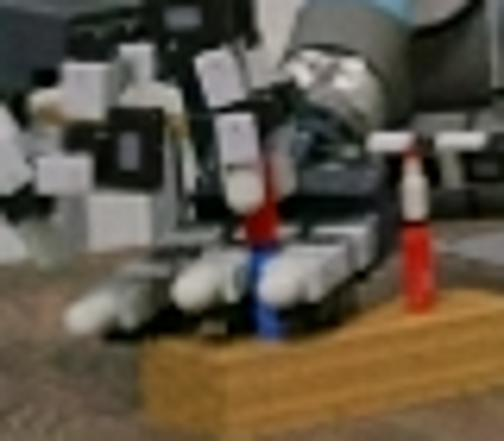

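Request:
move(
  target=[0,0,-0.006,0,0,0,-0.3,0.525,0.576,0.696,0.3,0.525,0.576,0.696,-0.25,0.525,0.576,0.696,0.714,0.678,0.226,0.168,0.78,-0.9,-0.0012,0.001,0,0,0,0,-0.5,0.9,-0.495,0.551,0.5,0.9,-0.495,0.551,0,-0.42,-0.66,-0.16,-0.686,0.677,0.112,-0.157,0.78,-0.9],
  speed=0.02,
)

Request:
move(
  target=[0,0,0,0,0,0,-0.3,0.525,0.576,0.696,0.3,0.525,0.576,0.696,-0.25,0.525,0.576,0.696,0.714,0.678,0.226,0.168,0.78,-0.9,0,0,0.005,0,0,0,-0.5,0.9,-0.495,0.551,0.5,0.9,-0.495,0.551,0,-0.42,-0.66,-0.16,-0.686,0.677,0.112,-0.157,0.78,-0.9],
  speed=0.02,
  cameras=["cam_right_wrist","cam_low"],
)

Request:
zoom_image(
  camera="cam_right_wrist",
  region=[220, 0, 420, 200],
)

Scene clock: 275.60 s.
left_arm: end_effector_position=(+0.4184, -0.0568, +0.1425) hand_goal=(-0.300, +0.526, +0.576, +0.696, +0.300, +0.526, +0.576, +0.696, -0.250, +0.526, +0.576, +0.696, +0.714, +0.678, +0.226, +0.168) hand_measured=(-0.034, +0.362, +0.584, +0.694, -0.040, +0.364, +0.584, +0.694, -0.250, +0.486, +0.552, +0.696, +0.720, +0.678, +0.224, +0.168) hand_current_ma=(+489, -489, +25, -6, -489, -489, +26, -4, +1, -159, -87, +0, +20, -2, -9, -1) hand_state=(blocked, blocked, goal, goal, blocked, blocked, goal, goal, goal, blocked, blocked, goal, goal, goal, goal, goal) hand_current_limit=0.78 hand_speed=-0.90 end_effector_quat_wxyz=(+0.453, +0.785, +0.366, +0.211) | right_arm: end_effector_position=(+0.4029, -0.1244, +0.1256) hand_goal=(-0.500, +0.900, -0.494, +0.552, +0.500, +0.900, -0.494, +0.552, +0.000, -0.420, -0.660, -0.160, -0.686, +0.678, +0.112, -0.156) hand_measured=(-0.100, +0.910, -0.496, +0.554, +0.242, +0.898, -0.526, +0.540, +0.000, -0.414, -0.660, -0.158, -0.684, +0.680, +0.114, -0.154) hand_current_ma=(+489, +41, -5, +5, -489, -8, -130, -41, +0, +23, +2, +7, +10, +4, +8, +10) hand_state=(blocked, goal, goal, goal, blocked, goal, blocked, goal, goal, goal, goal, goal, goal, goal, goal, goal) hand_current_limit=0.78 hand_speed=-0.90 end_effector_quat_wxyz=(-0.604, +0.720, -0.262, +0.219)
Joint positions: left_arm=[2.551 -2.266 -2.379 0.978 1.494 0.044] | right_arm=[-0.112 -1.095 2.475 -4.193 -0.572 2.862]
Joint torques (N m): left_arm=[2.29 -0.3 8.25 -5.85 -0.06 -1.05] | right_arm=[8.99 -33.68 3.54 -4.77 -3.61 0.86]
Wrist force (N): left_arm=[-0.4 31.1 -31.3] | right_arm=[-8.0 5.1 4.5]
Wrist torque (N m): left_arm=[1.61 -0.01 -0.24] | right_arm=[0.14 -0.19 0.06]
Wrist force, peak (N): left_arm=[-0.4 31.1 -31.3] | right_arm=[-17.3 7.5 7.6]
Hand target: left_arm +0.4184, -0.0568, +0.1425; +0.453, +0.785, +0.366, +0.211 | right_arm +0.4029, -0.1243, +0.1256; -0.604, +0.720, -0.262, +0.219
Off the commanded pose: left_arm 0.000 m, 0 deg | right_arm 0.000 m, 0 deg.
move: done

Scene clock: 276.33 s.
left_arm: end_effector_position=(+0.4184, -0.0569, +0.1425) hand_goal=(-0.300, +0.526, +0.576, +0.696, +0.300, +0.526, +0.576, +0.696, -0.250, +0.526, +0.576, +0.696, +0.714, +0.678, +0.226, +0.168) hand_measured=(-0.034, +0.360, +0.580, +0.694, -0.040, +0.362, +0.584, +0.696, -0.250, +0.486, +0.552, +0.696, +0.720, +0.678, +0.224, +0.168) hand_current_ma=(+489, -489, +11, -6, -489, -489, +24, -1, +1, -162, -87, +0, +20, -2, -9, -1) hand_state=(blocked, blocked, goal, goal, blocked, blocked, goal, goal, goal, blocked, blocked, goal, goal, goal, goal, goal) hand_current_limit=0.78 hand_speed=-0.90 end_effector_quat_wxyz=(+0.453, +0.785, +0.366, +0.211) | right_arm: end_effector_position=(+0.4029, -0.1243, +0.1285) hand_goal=(-0.500, +0.900, -0.494, +0.552, +0.500, +0.900, -0.494, +0.552, +0.000, -0.420, -0.660, -0.160, -0.686, +0.678, +0.112, -0.156) hand_measured=(-0.100, +0.880, -0.478, +0.564, +0.242, +0.876, -0.526, +0.540, +0.000, -0.414, -0.660, -0.158, -0.684, +0.680, +0.114, -0.154) hand_current_ma=(+490, -83, +66, +47, -489, -107, -131, -41, +0, +23, +2, +7, +10, +4, +8, +10) hand_state=(blocked, goal, goal, goal, blocked, blocked, blocked, goal, goal, goal, goal, goal, goal, goal, goal, goal) hand_current_limit=0.78 hand_speed=-0.90 end_effector_quat_wxyz=(-0.604, +0.720, -0.262, +0.219)
Joint positions: left_arm=[2.551 -2.266 -2.379 0.978 1.494 0.044] | right_arm=[-0.112 -1.106 2.476 -4.182 -0.572 2.862]
Joint torques (N m): left_arm=[2.05 4.94 3.64 -5.27 -0.26 -1.14] | right_arm=[6.83 -35.61 2.61 -1.07 -2.86 0.19]
Wrist force (N): left_arm=[-3.3 28.9 -21.1] | right_arm=[-9.6 14.4 10.8]
Wrist torque (N m): left_arm=[0.74 -0.11 -0.17] | right_arm=[-0.45 -0.19 -0.01]
Wrist force, peak (N): left_arm=[-0.2 31.2 -31.6] | right_arm=[-9.4 14.5 10.9]
Hand target: left_arm +0.4184, -0.0568, +0.1425; +0.453, +0.785, +0.366, +0.211 | right_arm +0.4029, -0.1243, +0.1286; -0.604, +0.720, -0.262, +0.219
Off the commanded pose: left_arm 0.000 m, 0 deg | right_arm 0.000 m, 0 deg.
move: done
Images, in order (width x height): cam_low 504x504, cam_right_wrist 504x504.

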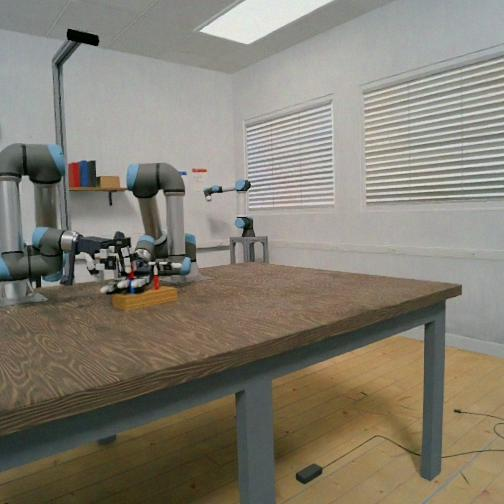

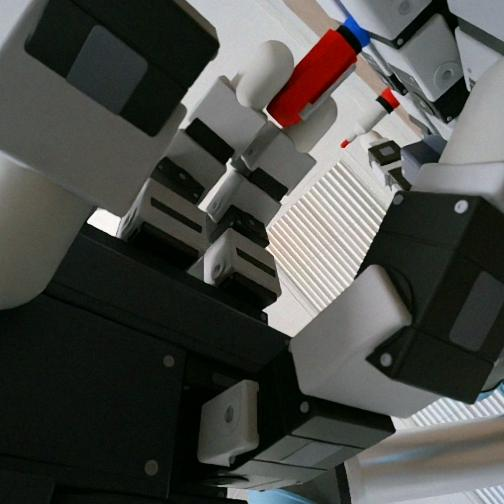

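Scaled by 2.520.

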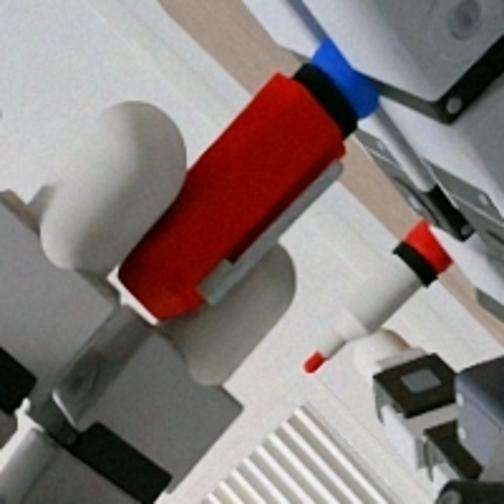

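Request:
move(
  target=[0,0,0,0,0,0,-0.3,0.525,0.576,0.696,0.3,0.525,0.576,0.696,-0.25,0.525,0.576,0.696,0.714,0.678,0.226,0.168,0.78,-0.9,0,0,0.004,0,0,0,-0.5,0.9,-0.495,0.551,0.5,0.9,-0.495,0.551,0,-0.42,-0.66,-0.16,-0.686,0.677,0.112,-0.157,0.78,-0.9],
  speed=0.02,
  cameras=["cam_right_wrist","cam_low"],
)

Request:
zoom_image(
  camera="cam_right_wrist",
  region=[220, 0, 420, 200],
)

Request:
move(
  target=[0,0,0,0,0,0,-0.3,0.525,0.576,0.696,0.3,0.525,0.576,0.696,-0.25,0.525,0.576,0.696,0.714,0.678,0.226,0.168,0.78,-0.9,0,0,0.004,0,0,0,-0.5,0.9,-0.495,0.551,0.5,0.9,-0.495,0.551,0,-0.42,-0.66,-0.16,-0.686,0.677,0.112,-0.157,0.78,-0.9],
  speed=0.02,
  cameras=["cam_right_wrist","cam_low"],
)

Request:
zoom_image(
  camera="cam_right_wrist",
  region=[220, 0, 420, 200],
)

Scene clock: 278.13 s.
left_arm: end_effector_position=(+0.4184, -0.0568, +0.1425) hand_goal=(-0.300, +0.526, +0.576, +0.696, +0.300, +0.526, +0.576, +0.696, -0.250, +0.526, +0.576, +0.696, +0.714, +0.678, +0.226, +0.168) hand_measured=(-0.034, +0.360, +0.574, +0.694, -0.040, +0.362, +0.572, +0.698, -0.250, +0.486, +0.552, +0.696, +0.720, +0.678, +0.224, +0.168) hand_current_ma=(+489, -489, -7, -5, -489, -489, -9, +4, +1, -163, -87, +0, +20, -2, -9, -1) hand_state=(blocked, blocked, goal, goal, blocked, blocked, goal, goal, goal, blocked, blocked, goal, goal, goal, goal, goal) hand_current_limit=0.78 hand_speed=-0.90 end_effector_quat_wxyz=(+0.453, +0.785, +0.366, +0.211) | right_arm: end_effector_position=(+0.4029, -0.1243, +0.1309) hand_goal=(-0.500, +0.900, -0.494, +0.552, +0.500, +0.900, -0.494, +0.552, +0.000, -0.420, -0.660, -0.160, -0.686, +0.678, +0.112, -0.156) hand_measured=(-0.100, +0.872, -0.470, +0.568, +0.242, +0.870, -0.526, +0.540, +0.000, -0.414, -0.660, -0.158, -0.684, +0.680, +0.114, -0.154) hand_current_ma=(+490, -122, +95, +63, -489, -132, -131, -41, +0, +23, +2, +7, +10, +4, +8, +10) hand_state=(blocked, blocked, blocked, goal, blocked, blocked, blocked, goal, goal, goal, goal, goal, goal, goal, goal, goal) hand_current_limit=0.78 hand_speed=-0.90 end_effector_quat_wxyz=(-0.604, +0.720, -0.262, +0.219)
Joint positions: left_arm=[2.551 -2.266 -2.379 0.978 1.494 0.044] | right_arm=[-0.112 -1.115 2.476 -4.173 -0.572 2.862]
Joint torques (N m): left_arm=[1.58 23.36 -4.46 -5.35 -0.16 -1.08] | right_arm=[2.87 -36.07 1.75 -1 -1.17 0.58]
Wrist force (N): left_arm=[-3.0 27.1 -22.5] | right_arm=[-7.7 14.5 9.6]
Wrist torque (N m): left_arm=[0.78 -0.13 -0.12] | right_arm=[-0.32 -0.05 0.01]
Wrist force, peak (N): left_arm=[-3.1 29.1 -21.0] | right_arm=[-9.4 16.2 11.1]
Hand target: left_arm +0.4184, -0.0568, +0.1425; +0.453, +0.785, +0.366, +0.211 | right_arm +0.4029, -0.1243, +0.1310; -0.604, +0.720, -0.262, +0.219
Off the commanded pose: left_arm 0.000 m, 0 deg | right_arm 0.000 m, 0 deg.
move: done
Images, in order (width x height): cam_low 504x504, cam_right_wrist 504x504.

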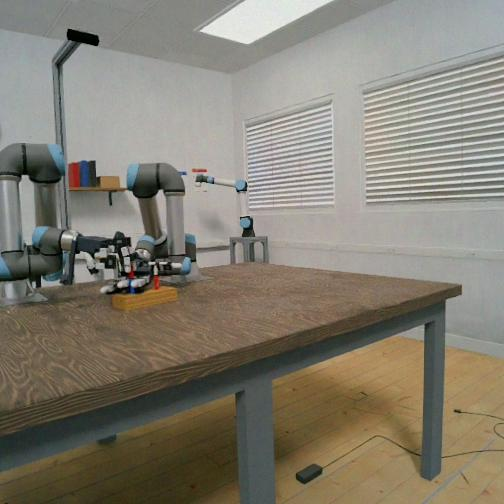

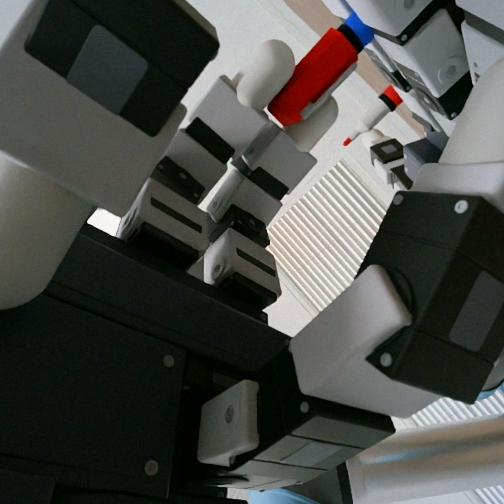

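Scaled by 2.520.

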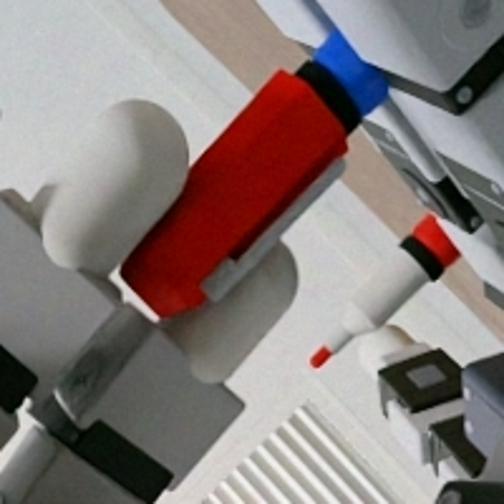

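Scene clock: 278.87 s.
left_arm: end_effector_position=(+0.4184, -0.0568, +0.1425) hand_goal=(-0.300, +0.526, +0.576, +0.696, +0.300, +0.526, +0.576, +0.696, -0.250, +0.526, +0.576, +0.696, +0.714, +0.678, +0.226, +0.168) hand_measured=(-0.034, +0.360, +0.572, +0.694, -0.040, +0.362, +0.572, +0.698, -0.250, +0.486, +0.552, +0.696, +0.720, +0.678, +0.224, +0.168) hand_current_ma=(+489, -489, -8, -5, -489, -489, -9, +4, +1, -163, -87, +0, +20, -2, -9, -1) hand_state=(blocked, blocked, goal, goal, blocked, blocked, goal, goal, goal, blocked, blocked, goal, goal, goal, goal, goal) hand_current_limit=0.78 hand_speed=-0.90 end_effector_quat_wxyz=(+0.453, +0.785, +0.366, +0.211) | right_arm: end_effector_position=(+0.4029, -0.1243, +0.1333) hand_goal=(-0.500, +0.900, -0.494, +0.552, +0.500, +0.900, -0.494, +0.552, +0.000, -0.420, -0.660, -0.160, -0.686, +0.678, +0.112, -0.156) hand_measured=(-0.100, +0.872, -0.470, +0.568, +0.242, +0.870, -0.528, +0.540, +0.000, -0.414, -0.660, -0.158, -0.684, +0.680, +0.114, -0.154) hand_current_ma=(+489, -122, +95, +63, -489, -132, -142, -47, +0, +23, +2, +7, +10, +4, +8, +10) hand_state=(blocked, blocked, blocked, goal, blocked, blocked, blocked, goal, goal, goal, goal, goal, goal, goal, goal, goal) hand_current_limit=0.78 hand_speed=-0.90 end_effector_quat_wxyz=(-0.604, +0.720, -0.262, +0.219)
Joint positions: left_arm=[2.551 -2.266 -2.379 0.978 1.494 0.044] | right_arm=[-0.112 -1.124 2.476 -4.164 -0.572 2.862]
Joint torques (N m): left_arm=[1.99 23.32 -3.9 -5.34 -0.06 -1.08] | right_arm=[1.54 -35.83 3.17 -0.59 -0.21 0.43]
Wrist force (N): left_arm=[-3.0 27.0 -22.5] | right_arm=[-6.2 11.5 8.4]
Wrist torque (N m): left_arm=[0.79 -0.13 -0.14] | right_arm=[-0.25 0.00 0.03]
Wrist force, peak (N): left_arm=[-3.1 27.2 -22.7] | right_arm=[-7.5 14.3 9.8]
Hand target: left_arm +0.4184, -0.0568, +0.1425; +0.453, +0.785, +0.366, +0.211 | right_arm +0.4029, -0.1243, +0.1334; -0.604, +0.720, -0.262, +0.219
Off the commanded pose: left_arm 0.000 m, 0 deg | right_arm 0.000 m, 0 deg.
move: done
Images, in order (width x height): cam_low 504x504, cam_right_wrist 504x504.

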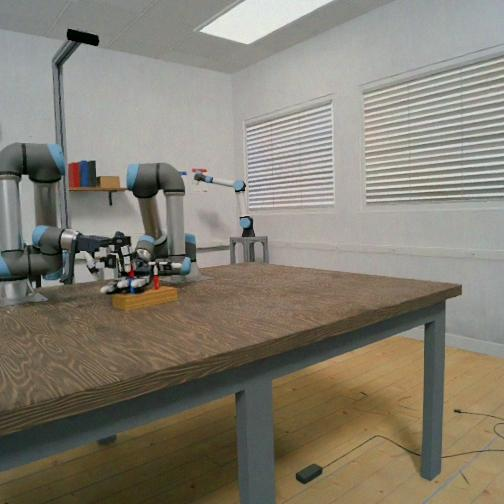

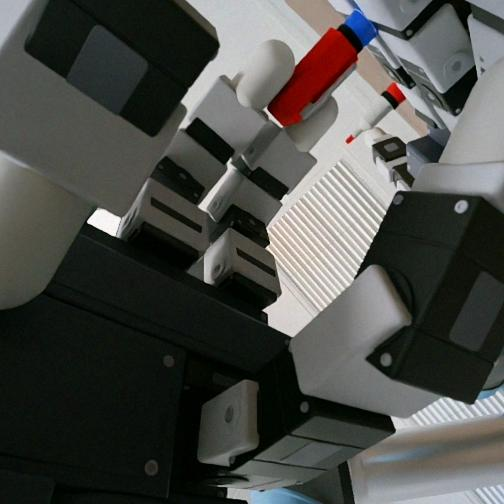

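Scaled by 2.520.

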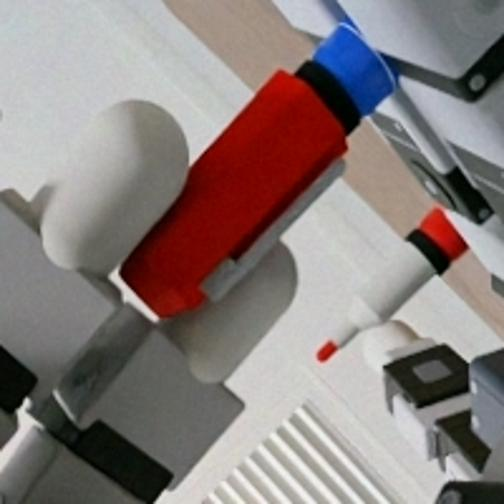

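Request:
execute_actions(
  actions=[
    [[0,0,0,0,0,0,0.15,0.525,0.576,0.696,-0.15,0.525,0.576,0.696,-0.25,0.525,0.576,0.696,0.714,0.678,0.226,0.168,0.3,-0.9,0,0,0,0,0,0,-0.5,0.9,-0.495,0.551,0.5,0.9,-0.495,0.551,0,-0.42,-0.66,-0.16,-0.686,0.677,0.112,-0.157,0.78,-0.9]],
    [[0,0,0,0,0,0,0.15,0.525,0.576,0.696,-0.15,0.525,0.576,0.696,-0.25,0.525,0.576,0.696,0.714,0.678,0.226,0.168,0.3,-0.9,0,0,0,0,0,0,-0.5,0.9,-0.495,0.551,0.5,0.9,-0.495,0.551,0,-0.42,-0.66,-0.16,-0.686,0.677,0.112,-0.157,0.78,-0.9]],
  ],
)

Request:
move(
  target=[0,0,0.0217,0,0,0,0.15,0.525,0.576,0.696,-0.15,0.525,0.576,0.696,-0.25,0.525,0.576,0.696,0.714,0.678,0.226,0.168,0.3,-0.9,-0.0167,0.014,0,0,0,0,-0.5,0.9,-0.495,0.551,0.5,0.9,-0.495,0.551,0,-0.42,-0.66,-0.16,-0.686,0.677,0.112,-0.157,0.78,-0.9],
  speed=0.03,
)

Request:
move(
  target=[0,0,0,0,0,0,0.15,0.525,0.576,0.696,-0.15,0.525,0.576,0.696,-0.25,0.525,0.576,0.696,0.714,0.678,0.226,0.168,0.3,-0.9,0,0,-0.03,0,0,0,-0.5,0.9,-0.495,0.551,0.5,0.9,-0.495,0.551,0,-0.42,-0.66,-0.16,-0.686,0.677,0.112,-0.157,0.78,-0.9],
  speed=0.02,
  stop_force=10,
  cameras=["cam_right_wrist","cam_low","cam_left_wrist"],
)

Request:
zoom_image(
  camera="cam_low",
  region=[90, 240, 170, 310],
)

Request:
zoom_image(
  camera="cam_left_wrist",
  region=[100, 0, 400, 300],
)

Scene clock: 290.87 s.
left_arm: end_effector_position=(+0.4184, -0.0568, +0.1425) hand_goal=(+0.150, +0.526, +0.576, +0.696, -0.150, +0.526, +0.576, +0.696, -0.250, +0.526, +0.576, +0.696, +0.714, +0.678, +0.226, +0.168) hand_measured=(+0.146, +0.356, +0.576, +0.694, -0.146, +0.356, +0.576, +0.698, -0.250, +0.484, +0.552, +0.696, +0.720, +0.678, +0.224, +0.168) hand_current_ma=(-8, -357, +0, -5, +8, -357, +0, +4, +1, -169, -88, +0, +20, -2, -9, -1) hand_state=(goal, blocked, goal, goal, goal, blocked, goal, goal, goal, blocked, blocked, goal, goal, goal, goal, goal) hand_current_limit=0.30 hand_speed=-0.90 end_effector_quat_wxyz=(+0.453, +0.785, +0.366, +0.211) | right_arm: end_effector_position=(+0.4029, -0.1243, +0.1334) hand_goal=(-0.500, +0.900, -0.494, +0.552, +0.500, +0.900, -0.494, +0.552, +0.000, -0.420, -0.660, -0.160, -0.686, +0.678, +0.112, -0.156) hand_measured=(-0.100, +0.872, -0.476, +0.568, +0.242, +0.870, -0.536, +0.536, +0.000, -0.414, -0.660, -0.158, -0.684, +0.680, +0.114, -0.154) hand_current_ma=(+490, -122, +73, +63, -489, -130, -171, -59, +0, +23, +2, +7, +10, +4, +8, +10) hand_state=(blocked, blocked, goal, goal, blocked, blocked, blocked, goal, goal, goal, goal, goal, goal, goal, goal, goal) hand_current_limit=0.78 hand_speed=-0.90 end_effector_quat_wxyz=(-0.604, +0.720, -0.262, +0.219)
Joint positions: left_arm=[2.551 -2.266 -2.379 0.978 1.494 0.044] | right_arm=[-0.112 -1.124 2.476 -4.164 -0.572 2.862]
Joint torques (N m): left_arm=[2.23 25.44 -3.97 -5.49 0.15 -1.14] | right_arm=[-5.54 -32.51 2.73 -0.34 2.12 -1.15]
Wrist force (N): left_arm=[-1.1 21.0 -15.7] | right_arm=[-6.3 9.2 5.4]
Wrist torque (N m): left_arm=[0.39 -0.06 -0.27] | right_arm=[-0.08 -0.01 0.02]
Wrist force, peak (N): left_arm=[-3.2 27.2 -22.6] | right_arm=[-6.2 11.9 8.7]
Hand target: left_arm +0.4184, -0.0568, +0.1425; +0.453, +0.785, +0.366, +0.211 | right_arm +0.4029, -0.1243, +0.1334; -0.604, +0.720, -0.262, +0.219
Off the commanded pose: left_arm 0.000 m, 0 deg | right_arm 0.000 m, 0 deg.

Scene clock: 291.80 s.
left_arm: end_effector_position=(+0.4184, -0.0568, +0.1555) hand_goal=(+0.150, +0.526, +0.576, +0.696, -0.150, +0.526, +0.576, +0.696, -0.250, +0.526, +0.576, +0.696, +0.714, +0.678, +0.226, +0.168) hand_measured=(+0.146, +0.520, +0.576, +0.694, -0.146, +0.520, +0.576, +0.698, -0.250, +0.532, +0.576, +0.696, +0.720, +0.678, +0.224, +0.168) hand_current_ma=(-8, -21, +0, -5, +8, -17, +0, +4, +1, +20, -1, +0, +20, -2, -9, -1) hand_state=(goal, goal, goal, goal, goal, goal, goal, goal, goal, goal, goal, goal, goal, goal, goal, goal) hand_current_limit=0.30 hand_speed=-0.90 end_effector_quat_wxyz=(+0.453, +0.785, +0.366, +0.211) | right_arm: end_effector_position=(+0.3929, -0.1160, +0.1334) hand_goal=(-0.500, +0.900, -0.494, +0.552, +0.500, +0.900, -0.494, +0.552, +0.000, -0.420, -0.660, -0.160, -0.686, +0.678, +0.112, -0.156) hand_measured=(-0.100, +0.878, -0.490, +0.562, +0.252, +0.894, -0.546, +0.528, +0.000, -0.414, -0.660, -0.158, -0.684, +0.680, +0.114, -0.154) hand_current_ma=(+489, -97, +13, +34, -489, -22, -217, -93, +0, +23, +2, +7, +10, +4, +8, +10) hand_state=(blocked, blocked, goal, goal, blocked, goal, blocked, blocked, goal, goal, goal, goal, goal, goal, goal, goal) hand_current_limit=0.78 hand_speed=-0.90 end_effector_quat_wxyz=(-0.604, +0.720, -0.262, +0.219)
Joint positions: left_arm=[2.551 -2.222 -2.385 0.941 1.494 0.044] | right_arm=[-0.088 -1.128 2.494 -4.189 -0.594 2.875]
Joint torques (N m): left_arm=[1.55 39.24 -4.37 -0.14 -0.21 -0.96] | right_arm=[11.83 -32.17 5.34 -4.73 -1.68 1.4]
Wrist force (N): left_arm=[-0.4 3.8 0.8] | right_arm=[-2.3 5.5 3.9]
Wrist torque (N m): left_arm=[-0.24 0.00 0.04] | right_arm=[0.05 0.23 -0.02]
Wrist force, peak (N): left_arm=[-1.4 21.0 -15.8] | right_arm=[-6.2 9.2 5.2]
Hand target: left_arm +0.4184, -0.0568, +0.1555; +0.453, +0.785, +0.366, +0.211 | right_arm +0.3929, -0.1159, +0.1334; -0.604, +0.720, -0.262, +0.219
Off the commanded pose: left_arm 0.000 m, 0 deg | right_arm 0.000 m, 0 deg.
move: done

Scene clock: 293.53 s.
left_arm: end_effector_position=(+0.4184, -0.0568, +0.1555) hand_goal=(+0.150, +0.526, +0.576, +0.696, -0.150, +0.526, +0.576, +0.696, -0.250, +0.526, +0.576, +0.696, +0.714, +0.678, +0.226, +0.168) hand_measured=(+0.146, +0.520, +0.576, +0.694, -0.146, +0.522, +0.576, +0.698, -0.250, +0.532, +0.576, +0.696, +0.720, +0.678, +0.224, +0.168) hand_current_ma=(-8, -19, +0, -5, +8, -15, +0, +4, +1, +20, -1, +0, +20, -2, -9, -1) hand_state=(goal, goal, goal, goal, goal, goal, goal, goal, goal, goal, goal, goal, goal, goal, goal, goal) hand_current_limit=0.30 hand_speed=-0.90 end_effector_quat_wxyz=(+0.453, +0.785, +0.366, +0.211) | right_arm: end_effector_position=(+0.3928, -0.1159, +0.1234) hand_goal=(-0.500, +0.900, -0.494, +0.552, +0.500, +0.900, -0.494, +0.552, +0.000, -0.420, -0.660, -0.160, -0.686, +0.678, +0.112, -0.156) hand_measured=(-0.100, +0.918, -0.492, +0.554, +0.252, +0.936, -0.548, +0.524, +0.000, -0.414, -0.660, -0.158, -0.684, +0.680, +0.114, -0.154) hand_current_ma=(+489, +75, +8, +4, -489, +163, -231, -116, +0, +23, +2, +7, +10, +4, +8, +10) hand_state=(blocked, goal, goal, goal, blocked, blocked, blocked, blocked, goal, goal, goal, goal, goal, goal, goal, goal) hand_current_limit=0.78 hand_speed=-0.90 end_effector_quat_wxyz=(-0.604, +0.721, -0.262, +0.219)
Joint positions: left_arm=[2.551 -2.222 -2.385 0.94 1.494 0.044] | right_arm=[-0.088 -1.09 2.493 -4.226 -0.594 2.875]
Joint torques (N m): left_arm=[1.35 38.19 -4.81 0.27 -0.15 -1.12] | right_arm=[7.59 -31.3 7.53 1.58 -1.76 -0.36]
Wrist force (N): left_arm=[-0.5 3.8 0.9] | right_arm=[-1.9 1.3 2.3]
Wrist torque (N m): left_arm=[-0.25 0.03 0.02] | right_arm=[0.35 0.27 0.01]
Wrist force, peak (N): left_arm=[-0.4 4.1 0.8] | right_arm=[-2.4 5.5 3.9]
Hand target: left_arm +0.4184, -0.0568, +0.1555; +0.453, +0.785, +0.366, +0.211 | right_arm +0.3928, -0.1159, +0.1234; -0.604, +0.721, -0.262, +0.219 (not the last commanded pose)
Off the commanded pose: left_arm 0.000 m, 0 deg | right_arm 0.008 m, 0 deg.
move: contact (right_arm)
Images, in order (width x height): cam_low 504x504, cam_left_wrist 504x504, cam_right_wrist 504x504.

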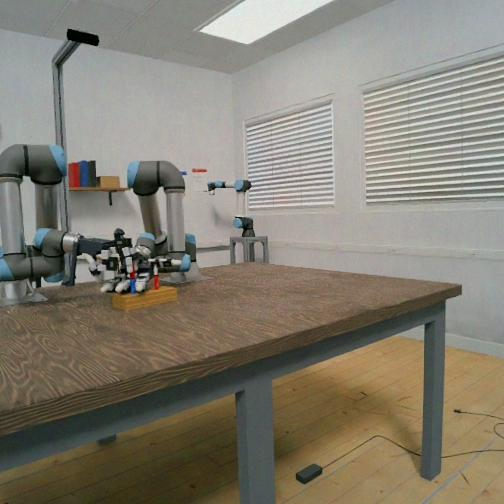

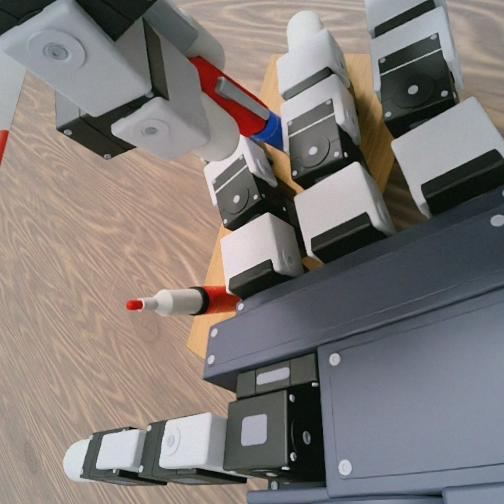

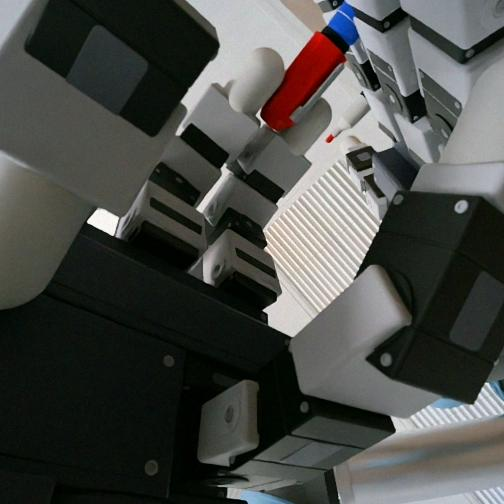

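Scaled by 6.300.

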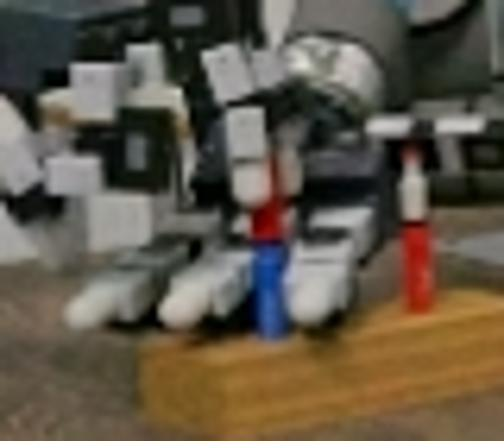

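Scaled by 1.680.

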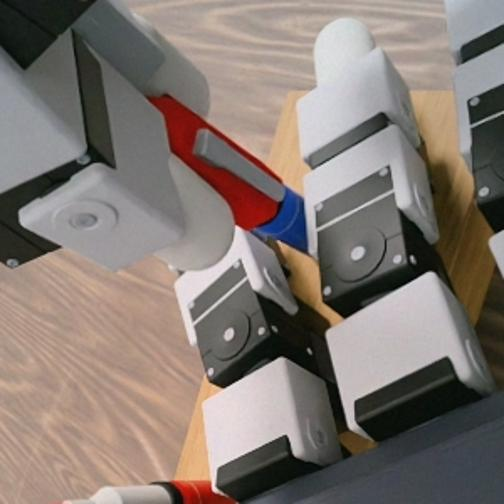

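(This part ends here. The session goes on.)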